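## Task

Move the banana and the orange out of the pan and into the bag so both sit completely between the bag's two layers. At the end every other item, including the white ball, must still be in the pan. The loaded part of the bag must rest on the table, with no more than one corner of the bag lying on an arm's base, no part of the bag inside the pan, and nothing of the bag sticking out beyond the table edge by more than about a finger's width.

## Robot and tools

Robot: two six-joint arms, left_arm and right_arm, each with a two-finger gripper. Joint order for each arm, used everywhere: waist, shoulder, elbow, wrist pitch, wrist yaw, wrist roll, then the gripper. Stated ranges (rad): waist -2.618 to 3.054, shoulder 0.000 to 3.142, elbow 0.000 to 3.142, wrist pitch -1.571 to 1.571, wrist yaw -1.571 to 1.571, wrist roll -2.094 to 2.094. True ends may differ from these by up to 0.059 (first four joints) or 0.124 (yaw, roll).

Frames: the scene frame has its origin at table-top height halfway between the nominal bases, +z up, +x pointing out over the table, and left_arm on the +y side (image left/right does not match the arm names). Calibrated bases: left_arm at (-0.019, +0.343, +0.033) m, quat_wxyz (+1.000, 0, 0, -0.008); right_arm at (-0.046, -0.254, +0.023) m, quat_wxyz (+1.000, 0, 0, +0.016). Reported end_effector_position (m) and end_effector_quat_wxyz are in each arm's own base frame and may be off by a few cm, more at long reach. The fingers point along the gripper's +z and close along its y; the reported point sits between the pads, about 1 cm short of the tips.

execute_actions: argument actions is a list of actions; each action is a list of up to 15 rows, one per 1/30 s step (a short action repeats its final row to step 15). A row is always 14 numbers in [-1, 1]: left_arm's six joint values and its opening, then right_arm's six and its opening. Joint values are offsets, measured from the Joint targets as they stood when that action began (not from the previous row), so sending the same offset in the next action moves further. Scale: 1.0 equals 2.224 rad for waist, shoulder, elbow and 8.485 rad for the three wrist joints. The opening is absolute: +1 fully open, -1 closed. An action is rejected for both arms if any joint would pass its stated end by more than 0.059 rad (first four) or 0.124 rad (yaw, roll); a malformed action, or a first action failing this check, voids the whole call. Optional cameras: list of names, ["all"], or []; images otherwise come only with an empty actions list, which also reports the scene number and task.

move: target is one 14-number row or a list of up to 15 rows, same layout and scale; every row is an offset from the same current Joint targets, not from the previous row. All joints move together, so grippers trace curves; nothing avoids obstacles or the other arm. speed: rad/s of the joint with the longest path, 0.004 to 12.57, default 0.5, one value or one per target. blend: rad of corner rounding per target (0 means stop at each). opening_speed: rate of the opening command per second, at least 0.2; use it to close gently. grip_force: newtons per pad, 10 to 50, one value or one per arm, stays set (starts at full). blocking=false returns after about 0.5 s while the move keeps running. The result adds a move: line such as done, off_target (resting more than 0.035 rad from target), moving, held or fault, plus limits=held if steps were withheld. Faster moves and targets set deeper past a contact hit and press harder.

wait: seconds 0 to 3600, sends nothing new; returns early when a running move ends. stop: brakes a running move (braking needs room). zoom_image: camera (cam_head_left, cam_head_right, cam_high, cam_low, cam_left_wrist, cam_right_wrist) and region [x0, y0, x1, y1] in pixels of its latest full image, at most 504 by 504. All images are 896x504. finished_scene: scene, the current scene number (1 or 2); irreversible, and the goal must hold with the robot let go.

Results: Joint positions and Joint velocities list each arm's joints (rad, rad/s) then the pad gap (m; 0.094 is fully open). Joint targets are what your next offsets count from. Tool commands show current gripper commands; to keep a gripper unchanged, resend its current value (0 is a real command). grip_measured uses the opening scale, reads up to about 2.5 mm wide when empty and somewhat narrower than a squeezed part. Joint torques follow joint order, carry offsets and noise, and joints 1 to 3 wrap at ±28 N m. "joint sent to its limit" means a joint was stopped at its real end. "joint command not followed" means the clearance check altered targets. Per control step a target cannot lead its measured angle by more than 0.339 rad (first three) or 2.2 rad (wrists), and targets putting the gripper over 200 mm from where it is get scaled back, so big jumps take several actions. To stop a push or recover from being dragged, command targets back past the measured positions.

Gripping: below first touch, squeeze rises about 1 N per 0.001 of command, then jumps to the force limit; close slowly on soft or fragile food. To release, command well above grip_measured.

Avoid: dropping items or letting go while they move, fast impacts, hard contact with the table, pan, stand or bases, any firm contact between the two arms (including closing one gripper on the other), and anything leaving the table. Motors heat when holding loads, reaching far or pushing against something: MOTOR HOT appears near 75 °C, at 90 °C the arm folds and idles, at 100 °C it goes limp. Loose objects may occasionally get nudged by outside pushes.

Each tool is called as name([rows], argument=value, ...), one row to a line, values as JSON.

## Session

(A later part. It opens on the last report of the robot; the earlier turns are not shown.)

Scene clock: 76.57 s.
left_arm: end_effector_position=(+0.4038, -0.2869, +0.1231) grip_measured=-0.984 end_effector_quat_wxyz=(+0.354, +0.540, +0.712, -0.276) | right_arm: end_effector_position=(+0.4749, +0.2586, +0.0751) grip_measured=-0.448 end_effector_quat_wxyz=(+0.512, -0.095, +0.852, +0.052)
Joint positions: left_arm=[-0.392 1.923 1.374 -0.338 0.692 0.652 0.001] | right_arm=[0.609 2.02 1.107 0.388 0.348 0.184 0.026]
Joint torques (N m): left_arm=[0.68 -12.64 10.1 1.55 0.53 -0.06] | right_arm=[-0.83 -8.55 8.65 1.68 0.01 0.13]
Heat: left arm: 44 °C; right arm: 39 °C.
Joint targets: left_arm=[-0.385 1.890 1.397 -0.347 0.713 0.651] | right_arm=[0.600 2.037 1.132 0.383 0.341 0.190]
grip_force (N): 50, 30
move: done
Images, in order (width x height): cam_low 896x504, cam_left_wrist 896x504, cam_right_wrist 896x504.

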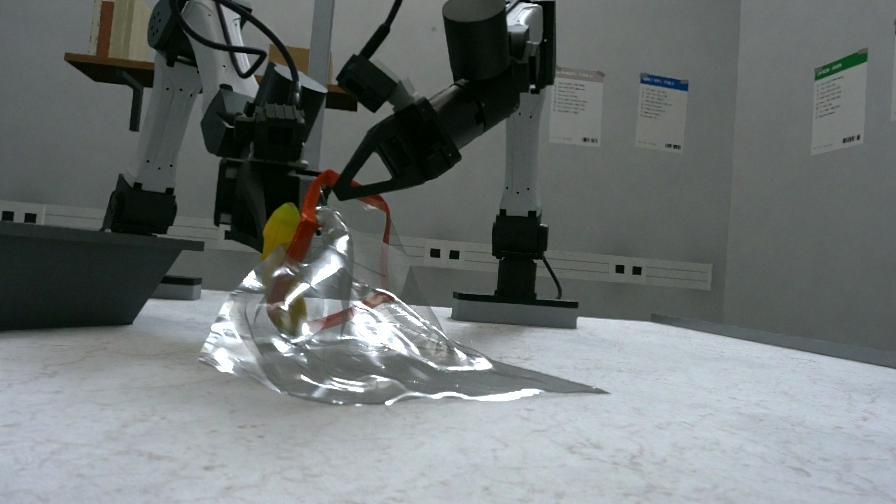

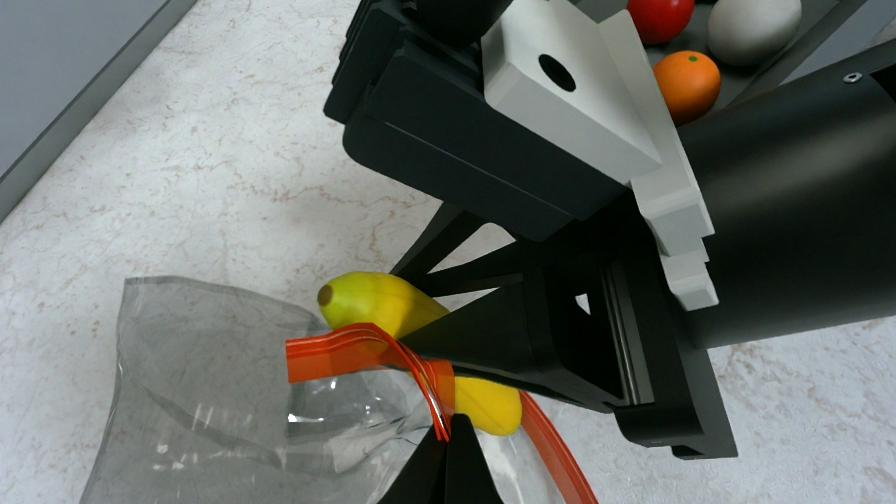

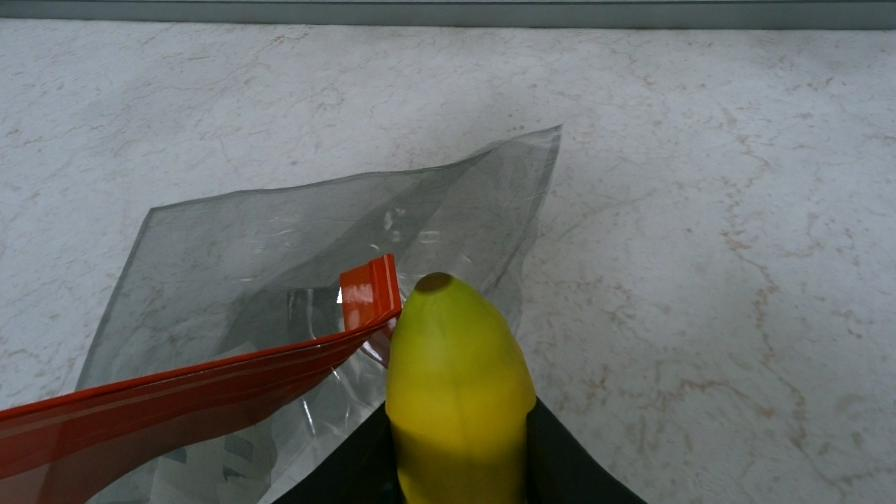

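move([
  [0,0,0,0,0,0,-1,0.0239,-0.0367,-0.1518,0.0692,0.011,-0.0128,-0.65],
  [-0.0152,-0.0085,0.0747,-0.0189,-0.0025,-0.0038,-1,0.0239,-0.0367,-0.1518,0.0692,0.011,-0.0128,-0.65],
  [-0.0152,-0.0085,0.0747,-0.0189,-0.0025,-0.0038,-1,0.0468,-0.0274,-0.1349,0.0665,0.0168,-0.0115,-0.65],
], speed=0.2, cameras=["cam_left_wrist", "cam_low", "cam_right_wrist"])

zoom_image(camera="cam_low", region=[180, 100, 480, 300])

Scene clock: 83.67 s.
left_arm: end_effector_position=(+0.4048, -0.2997, +0.1715) grip_measured=-0.984 end_effector_quat_wxyz=(+0.355, +0.542, +0.707, -0.283) | right_arm: end_effector_position=(+0.4322, +0.2617, +0.0939) grip_measured=-0.448 end_effector_quat_wxyz=(+0.624, -0.093, +0.773, +0.061)
Joint positions: left_arm=[-0.414 1.907 1.537 -0.5 0.695 0.63 0.001] | right_arm=[0.702 1.999 0.811 0.947 0.472 0.09 0.026]
Joint torques (N m): left_arm=[-0.14 -12.89 10.61 1.59 0.29 -0.17] | right_arm=[0.25 -10.93 7.24 1.86 0.12 0.08]
Heat: left arm: 43 °C; right arm: 40 °C.
Joint targets: left_arm=[-0.419 1.871 1.563 -0.507 0.692 0.618] | right_arm=[0.704 1.975 0.832 0.948 0.483 0.093]
grip_force (N): 50, 30
move: off_target (left_arm); left_arm: the shoulder is farthest, 0.036 rad from its target
Images, in order (width x height): cam_low 896x504, cam_left_wrist 896x504, cam_right_wrist 896x504.

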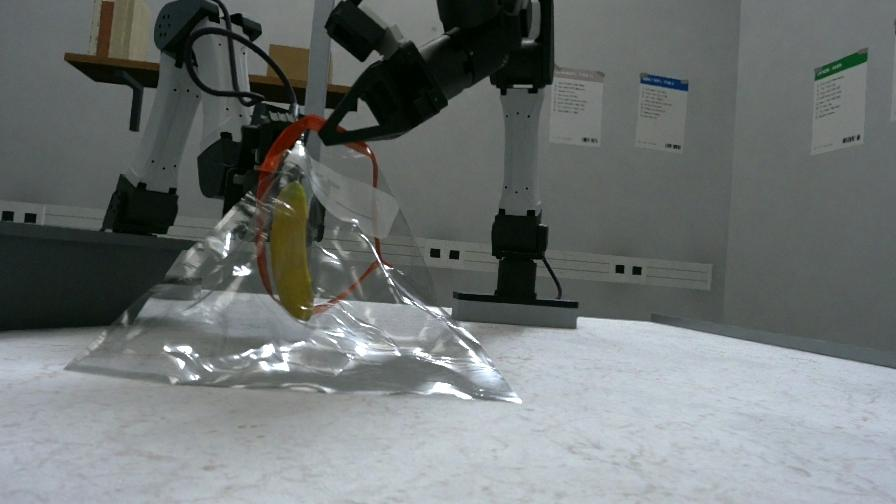

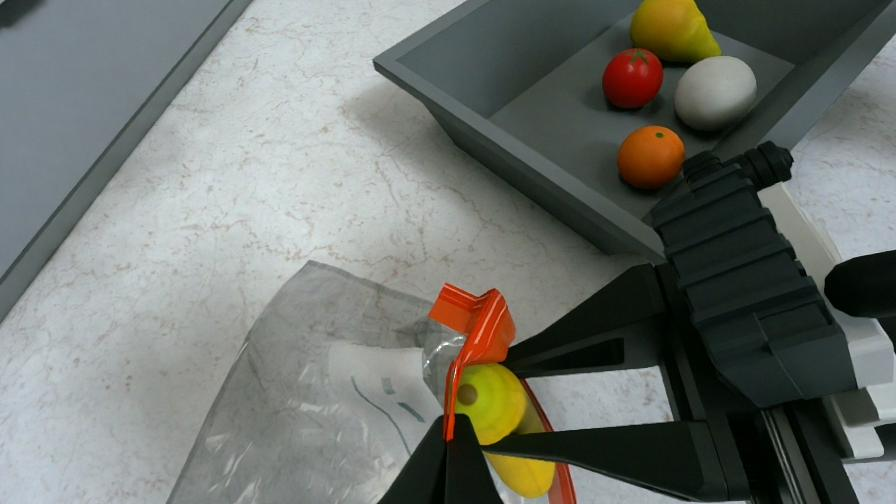

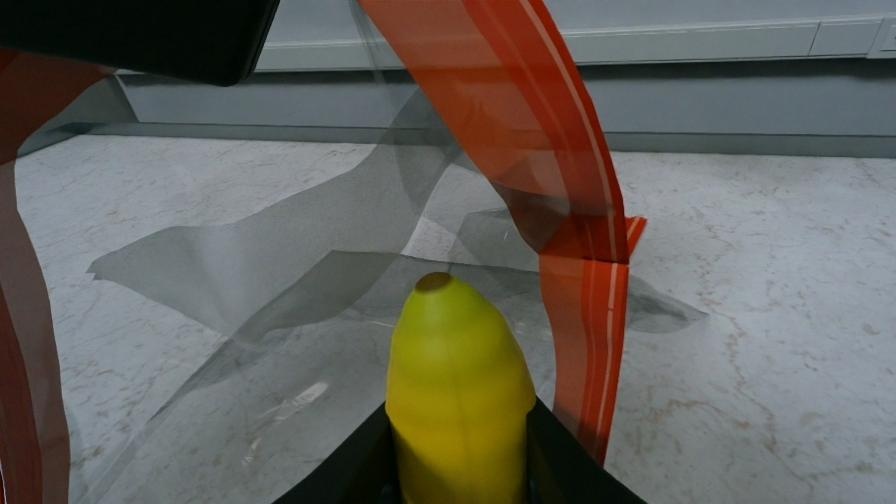

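Scaled by 1.680 from the camera's image (finer frame: 1280x720).

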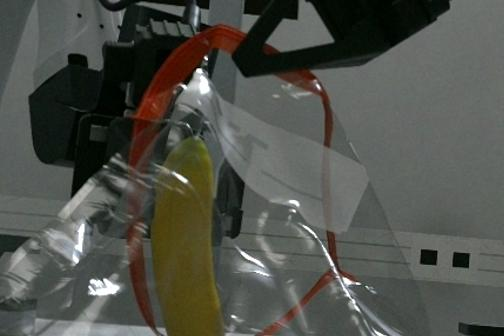

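move(target=[0,0,0,0,0,0,-1,-0.0393,0.0152,0.1251,-0.059,-0.0136,0.0093,-0.65], speed=0.18, cameras=["cam_left_wrist", "cam_low", "cam_right_wrist"])

zoom_image(camera="cam_low", region=[180, 120, 480, 320])

Scene clock: 87.57 s.
left_arm: end_effector_position=(+0.4047, -0.2996, +0.1713) grip_measured=-0.984 end_effector_quat_wxyz=(+0.355, +0.541, +0.708, -0.283) | right_arm: end_effector_position=(+0.4740, +0.2621, +0.0913) grip_measured=-0.448 end_effector_quat_wxyz=(+0.539, -0.094, +0.836, +0.052)
Joint positions: left_arm=[-0.414 1.907 1.537 -0.501 0.695 0.629 0.001] | right_arm=[0.624 1.999 1.085 0.452 0.377 0.165 0.026]
Joint torques (N m): left_arm=[-0.13 -12.86 10.61 1.6 0.29 -0.14] | right_arm=[-0.72 -9.02 8.66 1.77 -0.02 0.08]
Heat: left arm: 42 °C; right arm: 40 °C.
Joint targets: left_arm=[-0.419 1.871 1.563 -0.508 0.692 0.619] | right_arm=[0.616 2.009 1.110 0.447 0.368 0.171]
grip_force (N): 50, 30
move: done
Images, in order (width x height): cam_low 896x504, cam_left_wrist 896x504, cam_right_wrist 896x504.

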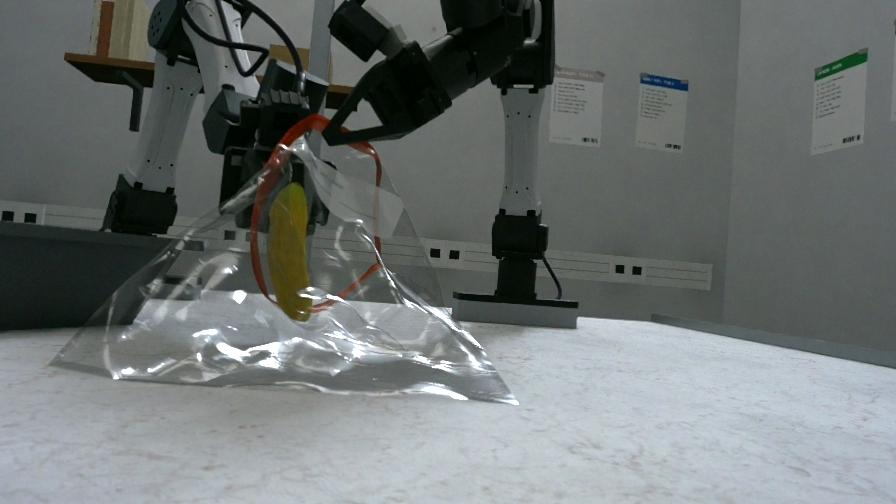

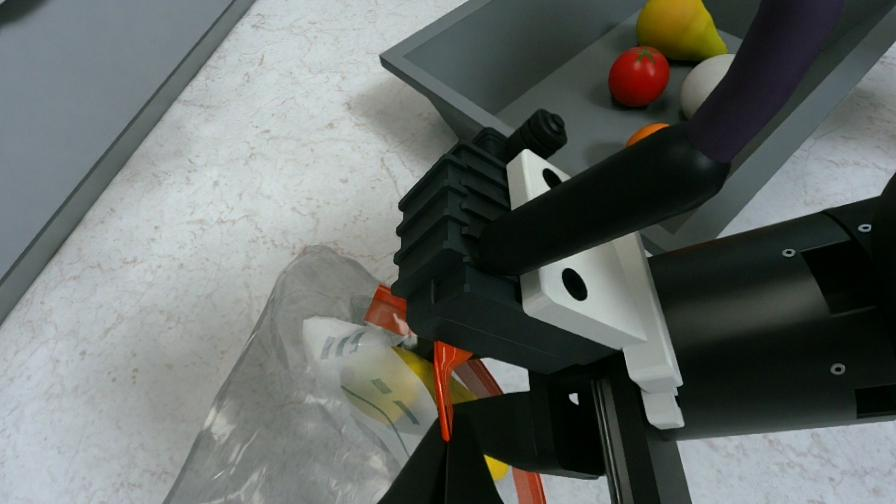

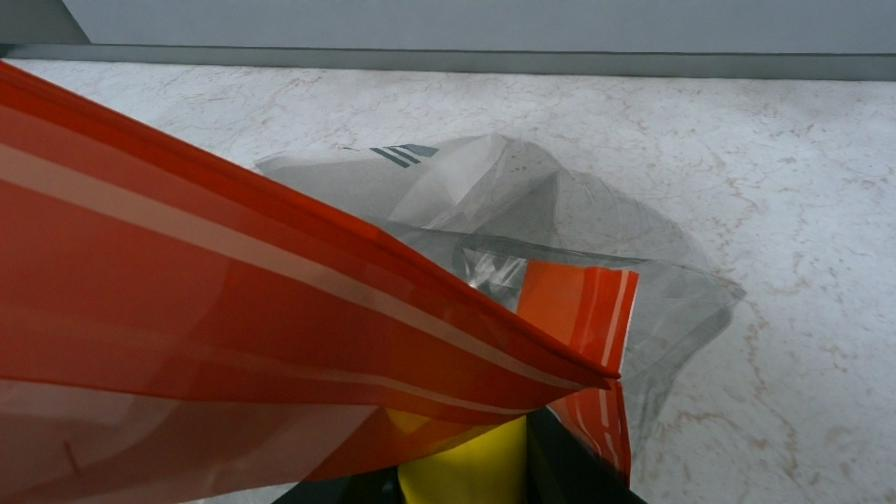

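Scaled by 1.680 from the camera's image (finer frame: 1280x720).

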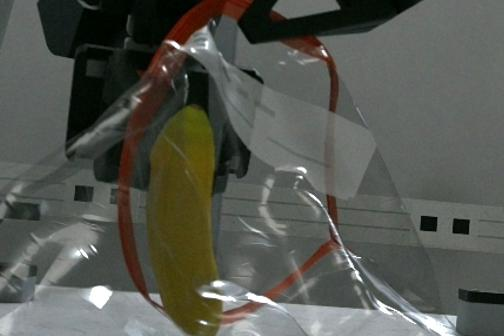

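move([
  [0,0,0,0,0,0,-1,-0.0195,0.0281,0.0983,-0.0345,-0.0076,0.0031,-0.65],
  [0,0,0,0,0,0,-1,-0.0195,0.0281,0.0983,-0.0345,-0.0076,0.0031,-0.1],
], speed=0.15, opening_speed=0.4, cameras=["cam_left_wrist", "cam_low", "cam_right_wrist"])

zoom_image(camera="cam_low", region=[180, 120, 480, 320])

Scene clock: 92.43 s.
left_arm: end_effector_position=(+0.4047, -0.2993, +0.1710) grip_measured=-0.984 end_effector_quat_wxyz=(+0.354, +0.541, +0.709, -0.283) | right_arm: end_effector_position=(+0.4976, +0.2631, +0.0886) grip_measured=-0.101 end_effector_quat_wxyz=(+0.479, -0.098, +0.871, +0.047)
Joint positions: left_arm=[-0.414 1.907 1.537 -0.502 0.693 0.628 0.001] | right_arm=[0.581 2.054 1.302 0.152 0.312 0.193 0.042]
Joint torques (N m): left_arm=[-0.13 -12.9 10.62 1.62 0.3 -0.13] | right_arm=[-0.75 -9.14 9.33 1.72 -0.01 0.1]
Heat: left arm: 42 °C; right arm: 40 °C.
Joint targets: left_arm=[-0.419 1.871 1.563 -0.507 0.692 0.618] | right_arm=[0.573 2.072 1.329 0.154 0.303 0.198]
grip_force (N): 50, 30
move: done
Images, in order (width x height): cam_low 896x504, cam_left_wrist 896x504, cam_right_wrist 896x504.

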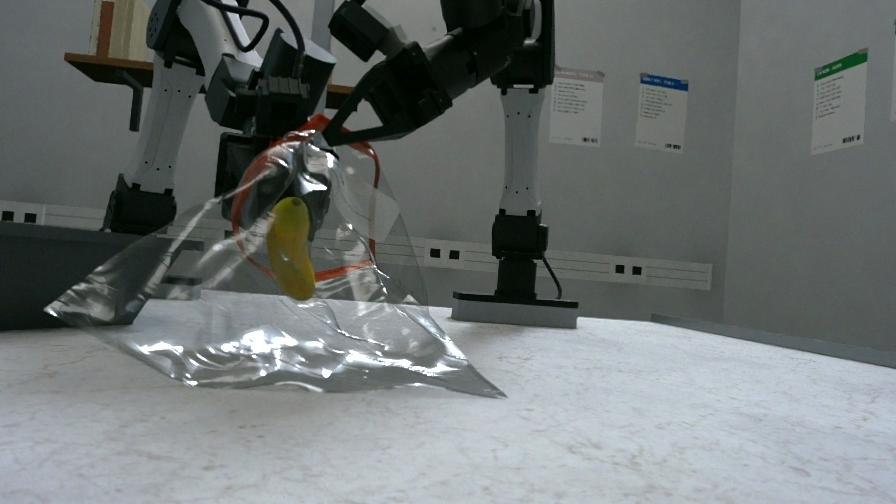

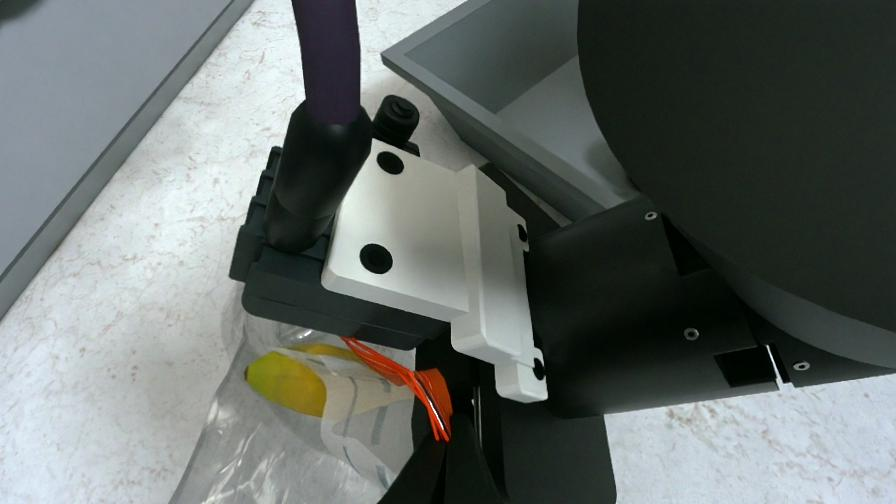

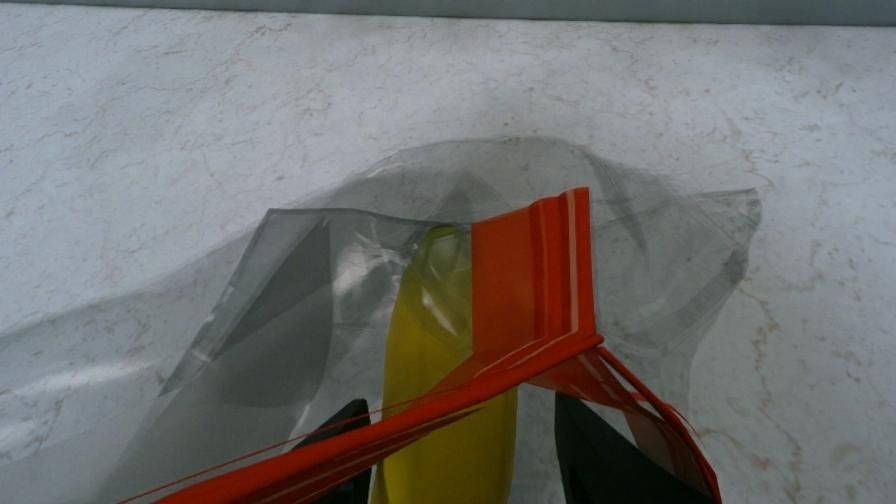

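Scaled by 1.680 from the camera's image (finer frame: 1280x720).

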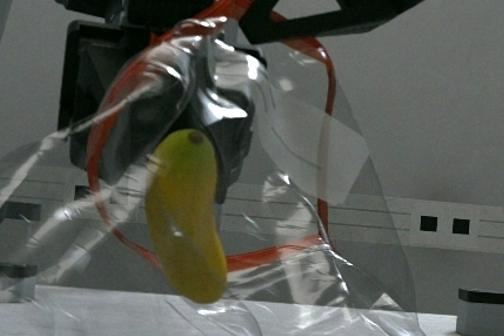

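move([
  [0,0,0,0,0,0,-1,0.0195,-0.0281,-0.0983,0.0345,0.0076,-0.0031,-0.1],
  [0,0,0,0,0,0,-1,0.0589,-0.0436,-0.2235,0.0936,0.0212,-0.0124,-0.1],
  [0,0,0,0,0,0,-1,0.0589,-0.2077,-0.2289,0.0566,0.0209,-0.0091,-0.1],
], speed=[0.25,0.3,0.4], blend=[0.05,0.03,0], cameras=["cam_left_wrist", "cam_low", "cam_right_wrist", "cam_head_left"])

zoom_image(camera="cam_low", region=[180, 120, 480, 320])

Scene clock: 97.63 s.
left_arm: end_effector_position=(+0.4047, -0.2993, +0.1710) grip_measured=-0.984 end_effector_quat_wxyz=(+0.354, +0.541, +0.709, -0.283) | right_arm: end_effector_position=(+0.4146, +0.2445, +0.1984) grip_measured=-0.101 end_effector_quat_wxyz=(+0.642, -0.072, +0.759, +0.080)
Joint positions: left_arm=[-0.414 1.907 1.537 -0.502 0.693 0.628 0.001] | right_arm=[0.698 1.638 0.824 0.631 0.472 0.113 0.042]
Joint torques (N m): left_arm=[-0.14 -12.9 10.58 1.62 0.31 -0.13] | right_arm=[0.66 -9.66 6.3 1.91 0.11 0.12]
Heat: left arm: 42 °C; right arm: 41 °C.
Joint targets: left_arm=[-0.419 1.871 1.563 -0.507 0.692 0.618] | right_arm=[0.704 1.610 0.820 0.634 0.481 0.121]
grip_force (N): 50, 30
move: done
Images, in order (width x height): cam_head_left 896x504, cam_low 896x504, cam_left_wrist 896x504, cam_right_wrist 896x504.

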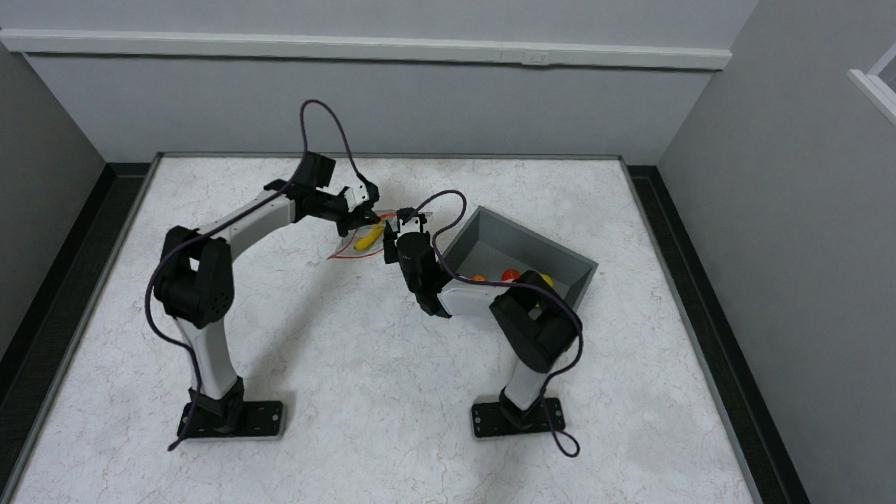

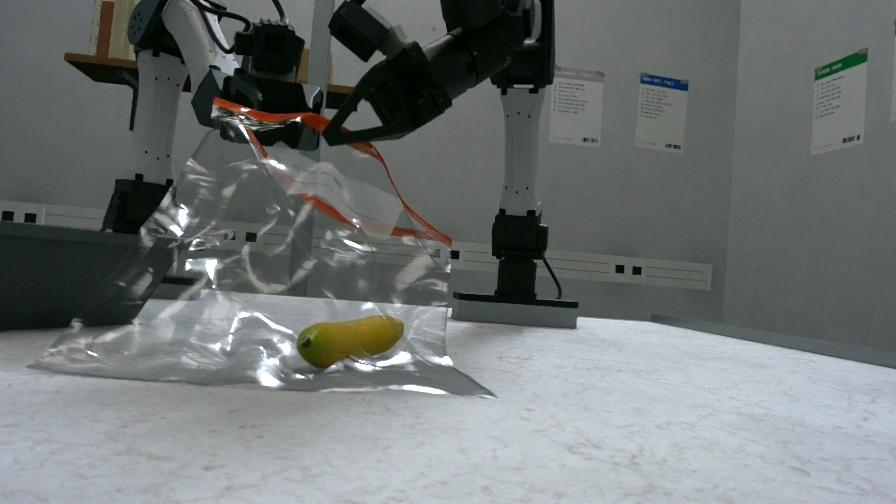

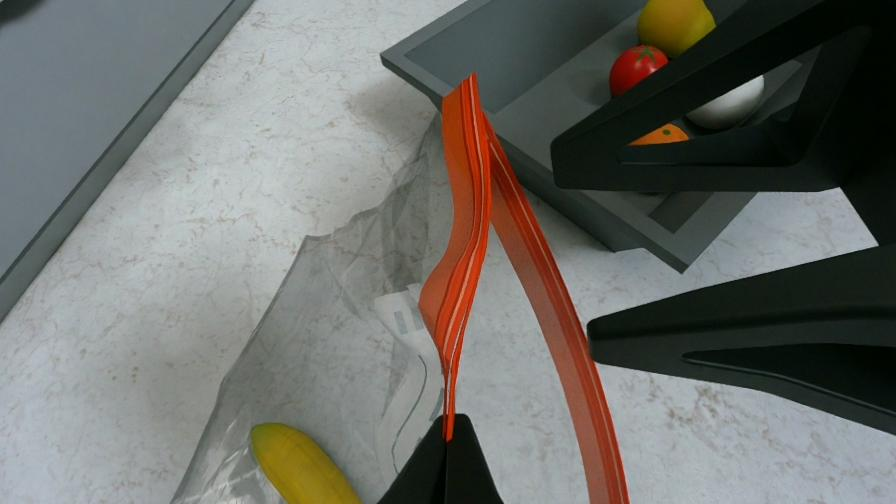

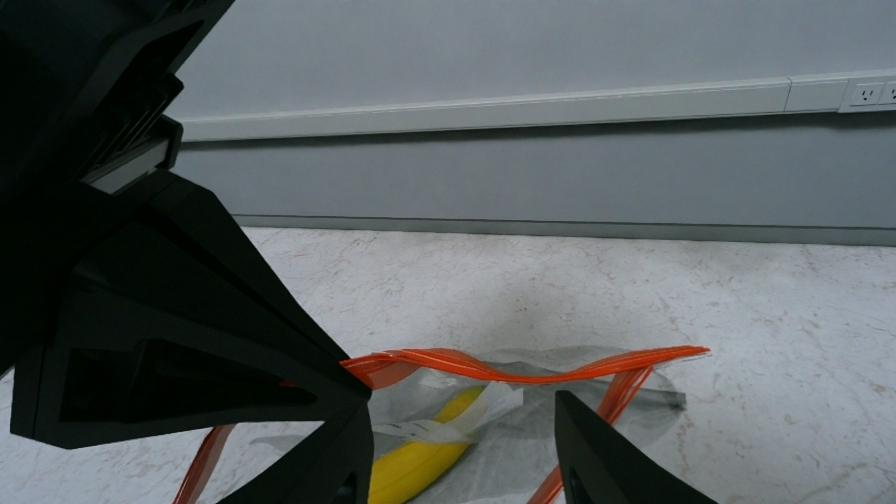

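Scaled by 1.680 from the camera's image (finer frame: 1280x720).

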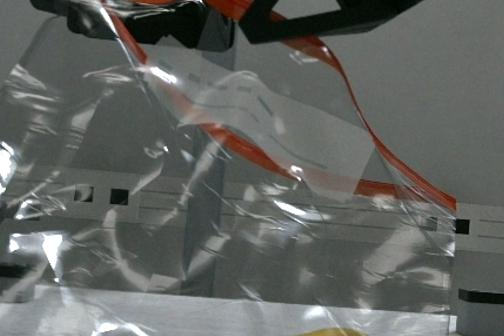

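move([
  [0,0,0,0,0,0,-1,-0.1592,-0.027,0.2158,-0.1454,-0.0331,0.0447,0.25],
  [0,0,0,0,0,0,-1,-0.2819,0.1195,0.3363,-0.2236,-0.0567,0.0827,0.25],
], speed=0.7, blend=[0.3,0], cameras=["cam_right_wrist"])

Scene clock: 102.47 s.
left_arm: end_effector_position=(+0.4036, -0.3009, +0.1710) grip_measured=-0.984 end_effector_quat_wxyz=(+0.354, +0.542, +0.708, -0.284) | right_arm: end_effector_position=(+0.3448, +0.0262, +0.0968) grip_measured=+0.249 end_effector_quat_wxyz=(-0.002, +0.359, +0.933, -0.006)
Joint positions: left_arm=[-0.418 1.907 1.537 -0.502 0.693 0.628 0.001] | right_arm=[0.08 1.866 1.541 -1.256 0.008 0.814 0.059]
Joint torques (N m): left_arm=[0.17 -12.88 10.61 1.62 0.3 -0.14] | right_arm=[-0.2 -7.68 8.53 0.12 -0.06 0.16]
Heat: left arm: 42 °C; right arm: 41 °C.
Joint targets: left_arm=[-0.419 1.871 1.563 -0.507 0.692 0.618] | right_arm=[0.077 1.876 1.568 -1.263 0.000 0.822]
grip_force (N): 50, 30
move: done

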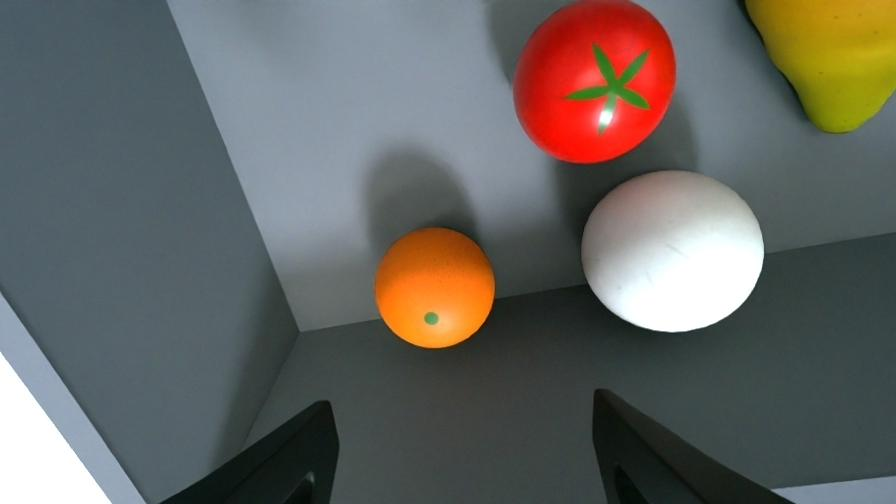

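move(target=[0,0,0,0,0,0,-1,0.0145,0.0196,-0.0732,0.0244,0,0.0039,0.4], speed=0.35, cameras=["cam_right_wrist"])

Scene clock: 104.53 s.
left_arm: end_effector_position=(+0.4036, -0.3009, +0.1710) grip_measured=-0.984 end_effector_quat_wxyz=(+0.354, +0.542, +0.708, -0.284) | right_arm: end_effector_position=(+0.3497, +0.0352, +0.0487) grip_measured=+0.399 end_effector_quat_wxyz=(+0.002, +0.363, +0.932, -0.003)
Joint positions: left_arm=[-0.418 1.907 1.537 -0.502 0.693 0.628 0.001] | right_arm=[0.103 1.91 1.406 -1.067 0.007 0.847 0.066]
Joint torques (N m): left_arm=[0.14 -12.9 10.61 1.62 0.31 -0.14] | right_arm=[0.61 -7.92 5.78 0.32 -0.06 0.12]
Heat: left arm: 42 °C; right arm: 41 °C.
Joint targets: left_arm=[-0.419 1.871 1.563 -0.507 0.692 0.618] | right_arm=[0.109 1.919 1.405 -1.056 -0.001 0.855]
grip_force (N): 50, 30
move: done

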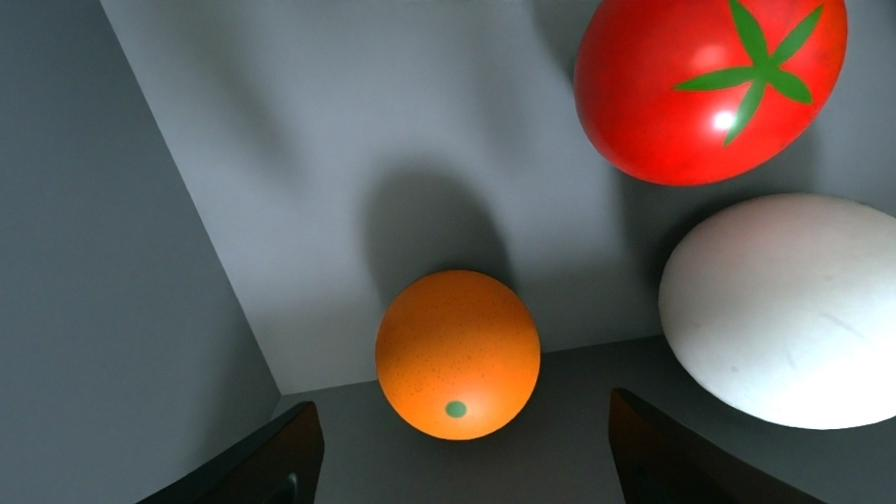

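move([
  [0,0,0,0,0,0,-1,0.0067,0.0175,-0.0421,0.0155,0,0.0013,0.4],
  [0,0,0,0,0,0,-1,0.0067,0.0175,-0.0421,0.0155,0,0.0013,-0.2],
], speed=0.25, opening_speed=0.7, cameras=["cam_right_wrist"])

Scene clock: 108.03 s.
left_arm: end_effector_position=(+0.4036, -0.3009, +0.1710) grip_measured=-0.984 end_effector_quat_wxyz=(+0.354, +0.542, +0.708, -0.284) | right_arm: end_effector_position=(+0.3482, +0.0400, +0.0140) grip_measured=-0.118 end_effector_quat_wxyz=(+0.002, +0.362, +0.932, -0.003)
Joint positions: left_arm=[-0.418 1.907 1.537 -0.502 0.693 0.628 0.001] | right_arm=[0.118 1.948 1.313 -0.934 0.007 0.859 0.041]
Joint torques (N m): left_arm=[0.16 -12.92 10.59 1.63 0.31 -0.13] | right_arm=[0.7 -7.95 5.46 0.37 -0.06 0.13]
Heat: left arm: 42 °C; right arm: 41 °C.
Joint targets: left_arm=[-0.419 1.871 1.563 -0.507 0.692 0.618] | right_arm=[0.124 1.958 1.311 -0.924 -0.001 0.866]
grip_force (N): 50, 30
move: done

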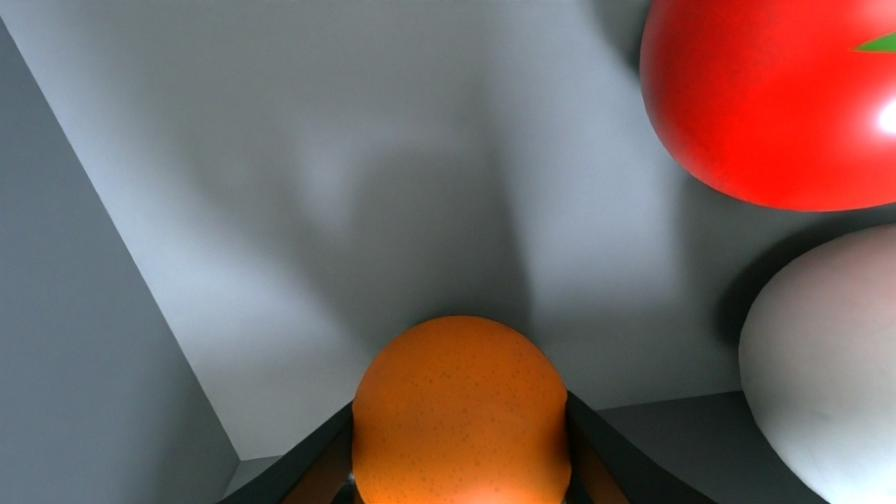

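move([
  [0,0,0,0,0,0,-1,0,-0.0508,0.1598,-0.0492,0,0,-0.3],
  [0,0,0,0,0,0,-1,0.1016,-0.1835,-0.0049,0.0382,0.0237,-0.0431,-0.3],
  [0,0,0,0,0,0,-1,0.3539,-0.1493,-0.2118,0.1558,0.0766,-0.0691,-0.3],
], speed=0.6, blend=[0.1,0.2,0], cameras=["cam_left_wrist", "cam_low", "cam_right_wrist", "cam_head_left"])

zoom_image(camera="cam_low", region=[150, 70, 480, 290])

Scene clock: 113.73 s.
left_arm: end_effector_position=(+0.4036, -0.3009, +0.1710) grip_measured=-0.984 end_effector_quat_wxyz=(+0.354, +0.542, +0.708, -0.284) | right_arm: end_effector_position=(+0.3564, +0.2877, +0.1653) grip_measured=-0.125 end_effector_quat_wxyz=(+0.581, -0.076, +0.807, +0.079)
Joint positions: left_arm=[-0.418 1.907 1.537 -0.502 0.693 0.628 0.001] | right_arm=[0.907 1.617 0.842 0.376 0.638 0.288 0.041]
Joint torques (N m): left_arm=[0.14 -12.93 10.61 1.62 0.31 -0.12] | right_arm=[0.42 -6.23 6.58 2 0.19 -0.05]
Heat: left arm: 42 °C; right arm: 41 °C.
Joint targets: left_arm=[-0.419 1.871 1.563 -0.507 0.692 0.618] | right_arm=[0.911 1.626 0.840 0.398 0.649 0.280]
grip_force (N): 50, 30
move: done
Images, in order (width x height): cam_head_left 896x504, cam_low 896x504, cam_left_wrist 896x504, cam_right_wrist 896x504.

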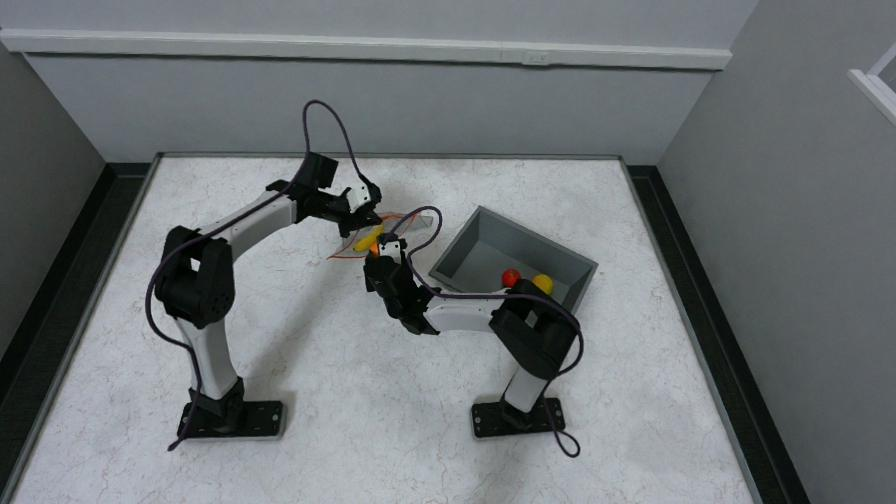

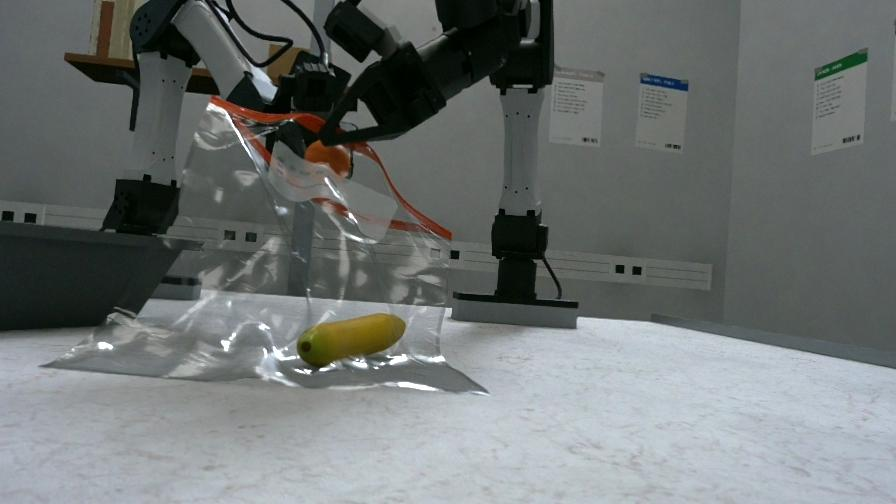

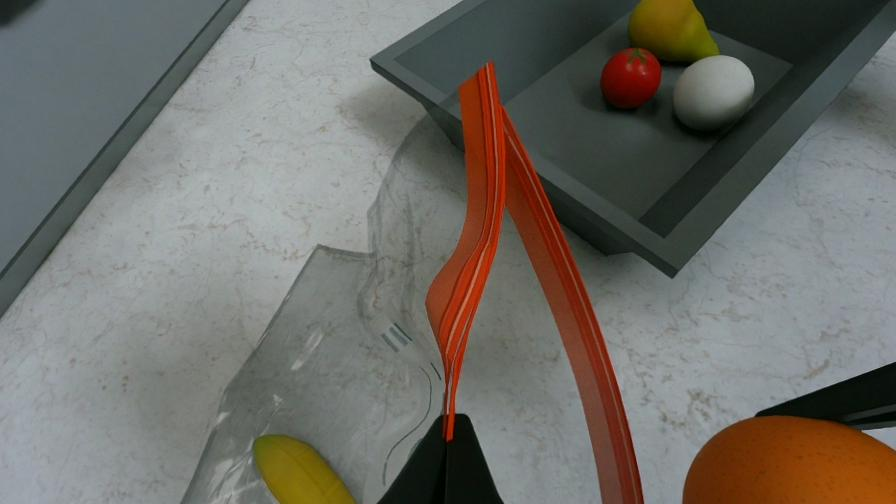

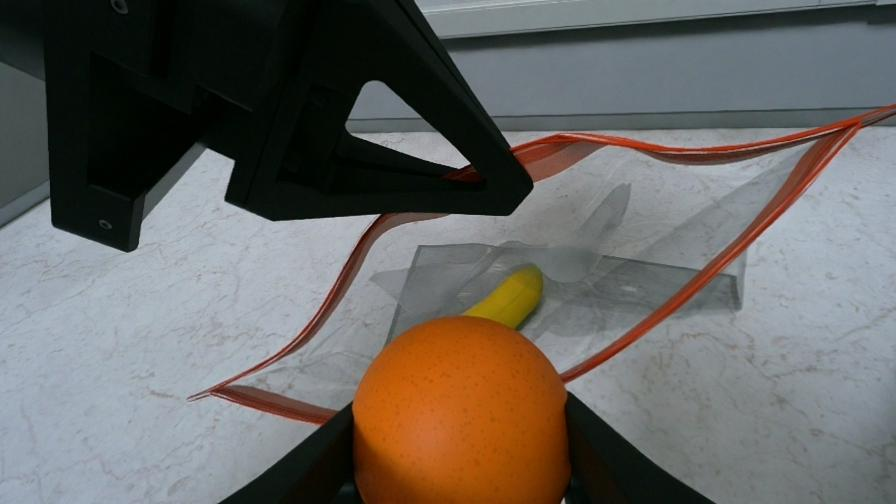

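Scaled by 1.527 from the camera's image (finer frame: 1280x720).

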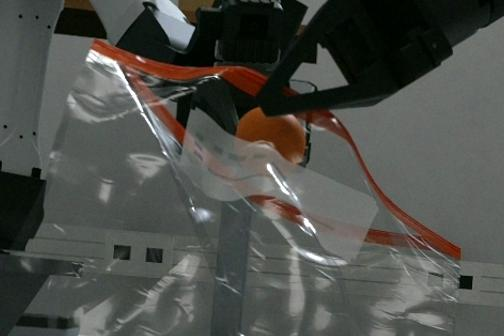

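move(target=[0,0,0,0,0,0,-1,-0.0742,0.0486,0.0019,0.0174,-0.0177,-0.0095,-0.3], speed=0.2, cameras=["cam_left_wrist", "cam_low", "cam_right_wrist"])

zoom_image(camera="cam_low", region=[150, 70, 480, 290])

Scene clock: 115.97 s.
left_arm: end_effector_position=(+0.4036, -0.3009, +0.1710) grip_measured=-0.984 end_effector_quat_wxyz=(+0.354, +0.542, +0.708, -0.284) | right_arm: end_effector_position=(+0.4040, +0.2618, +0.1439) grip_measured=-0.125 end_effector_quat_wxyz=(+0.584, -0.076, +0.805, +0.071)
Joint positions: left_arm=[-0.418 1.907 1.537 -0.502 0.693 0.628 0.001] | right_arm=[0.752 1.724 0.842 0.523 0.508 0.208 0.041]
Joint torques (N m): left_arm=[0.13 -12.86 10.58 1.63 0.31 -0.13] | right_arm=[-0.35 -6.79 6.68 2.05 0 -0.02]
Heat: left arm: 42 °C; right arm: 40 °C.
Joint targets: left_arm=[-0.419 1.871 1.563 -0.507 0.692 0.618] | right_arm=[0.747 1.734 0.844 0.545 0.499 0.200]
grip_force (N): 50, 30
move: done
Images, in order (width x height): cam_low 896x504, cam_left_wrist 896x504, cam_right_wrist 896x504.

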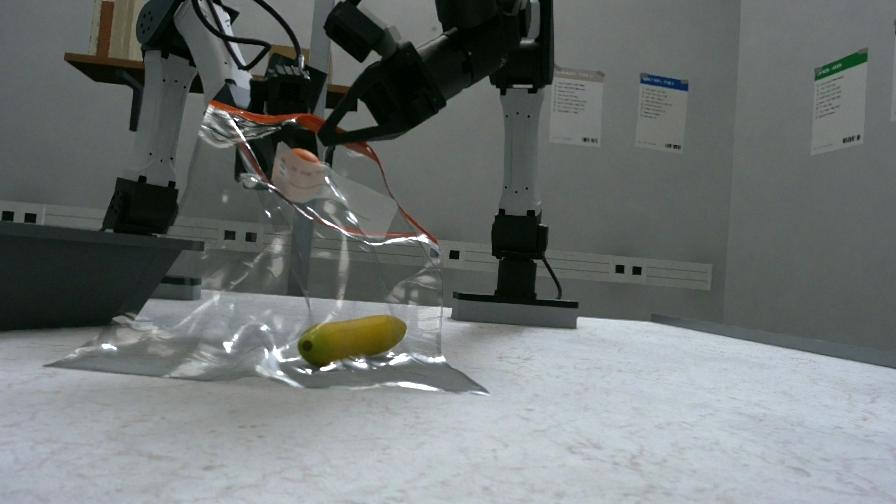

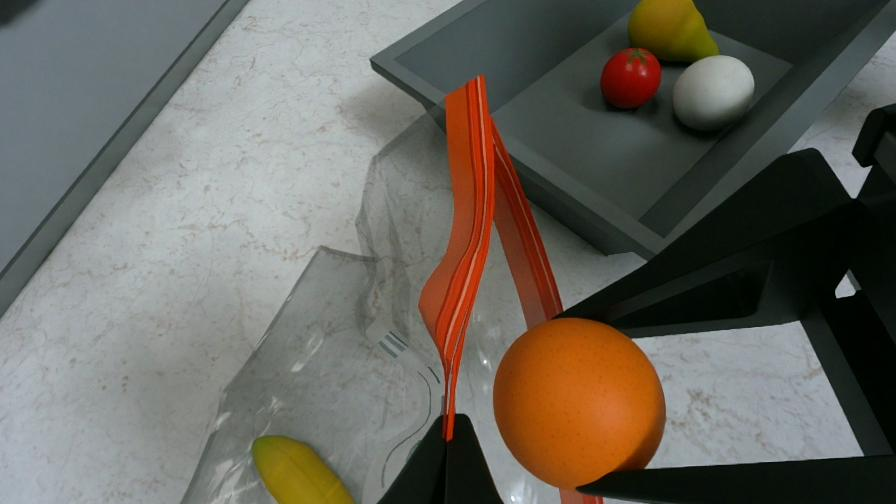

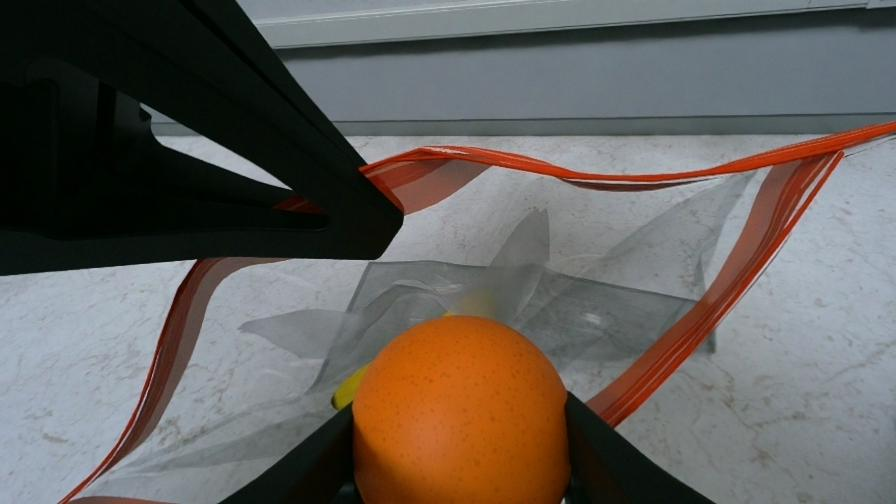

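Scaled by 1.527 from the camera's image (finer frame: 1280x720).

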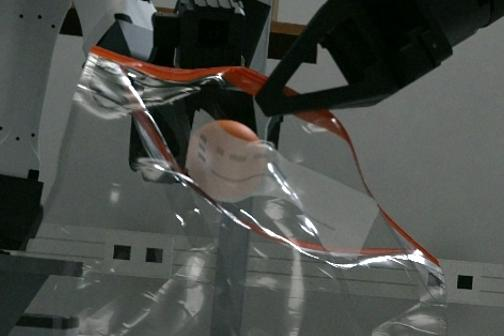

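move(target=[0,0,0,0,0,0,-1,-0.0506,0.1128,0.0224,0.0261,-0.0123,-0.0056,-0.3], speed=0.18, cameras=["cam_left_wrist", "cam_low", "cam_right_wrist"])

zoom_image(camera="cam_low", region=[150, 90, 480, 310])

Scene clock: 119.07 s.
left_arm: end_effector_position=(+0.4036, -0.3009, +0.1710) grip_measured=-0.984 end_effector_quat_wxyz=(+0.354, +0.542, +0.708, -0.284) | right_arm: end_effector_position=(+0.4468, +0.2479, +0.0826) grip_measured=-0.126 end_effector_quat_wxyz=(+0.578, -0.081, +0.809, +0.066)
Joint positions: left_arm=[-0.418 1.907 1.537 -0.502 0.693 0.628 0.001] | right_arm=[0.641 1.973 0.869 0.746 0.403 0.16 0.041]
Joint torques (N m): left_arm=[0.1 -12.92 10.65 1.62 0.31 -0.13] | right_arm=[-0.7 -7.97 7.99 2.03 -0.03 -0.08]
Heat: left arm: 42 °C; right arm: 40 °C.
Joint targets: left_arm=[-0.419 1.871 1.563 -0.507 0.692 0.618] | right_arm=[0.634 1.985 0.894 0.767 0.395 0.152]
grip_force (N): 50, 30
move: done
Images, in order (width x height): cam_low 896x504, cam_left_wrist 896x504, cam_right_wrist 896x504.

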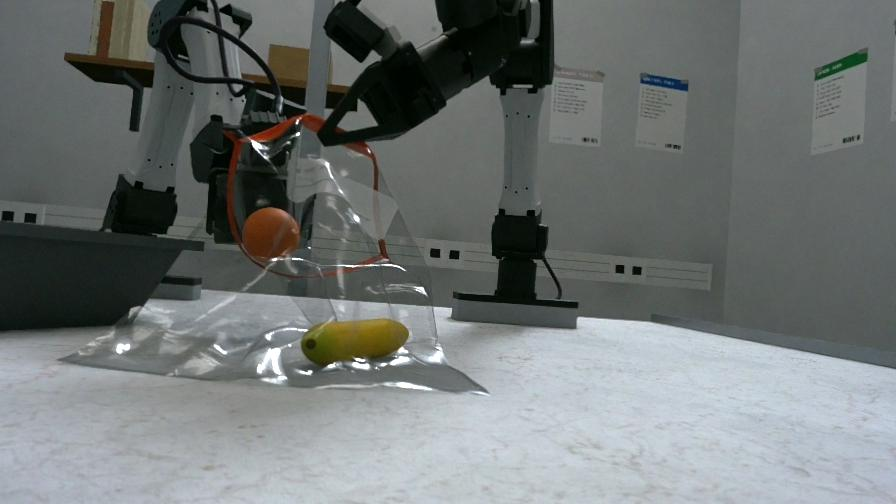

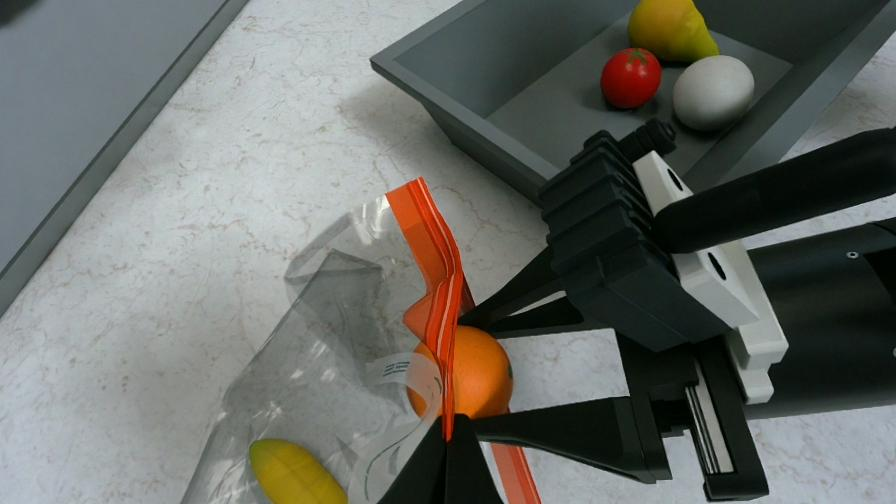

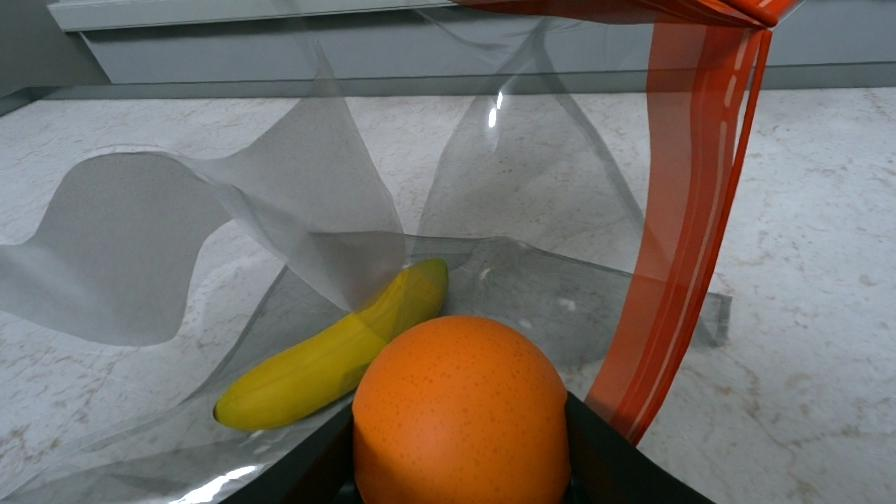

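Scaled by 1.527 from the camera's image (finer frame: 1280x720).

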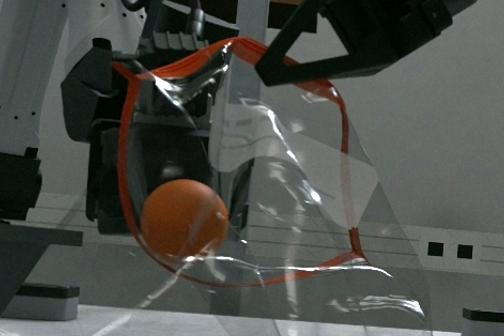

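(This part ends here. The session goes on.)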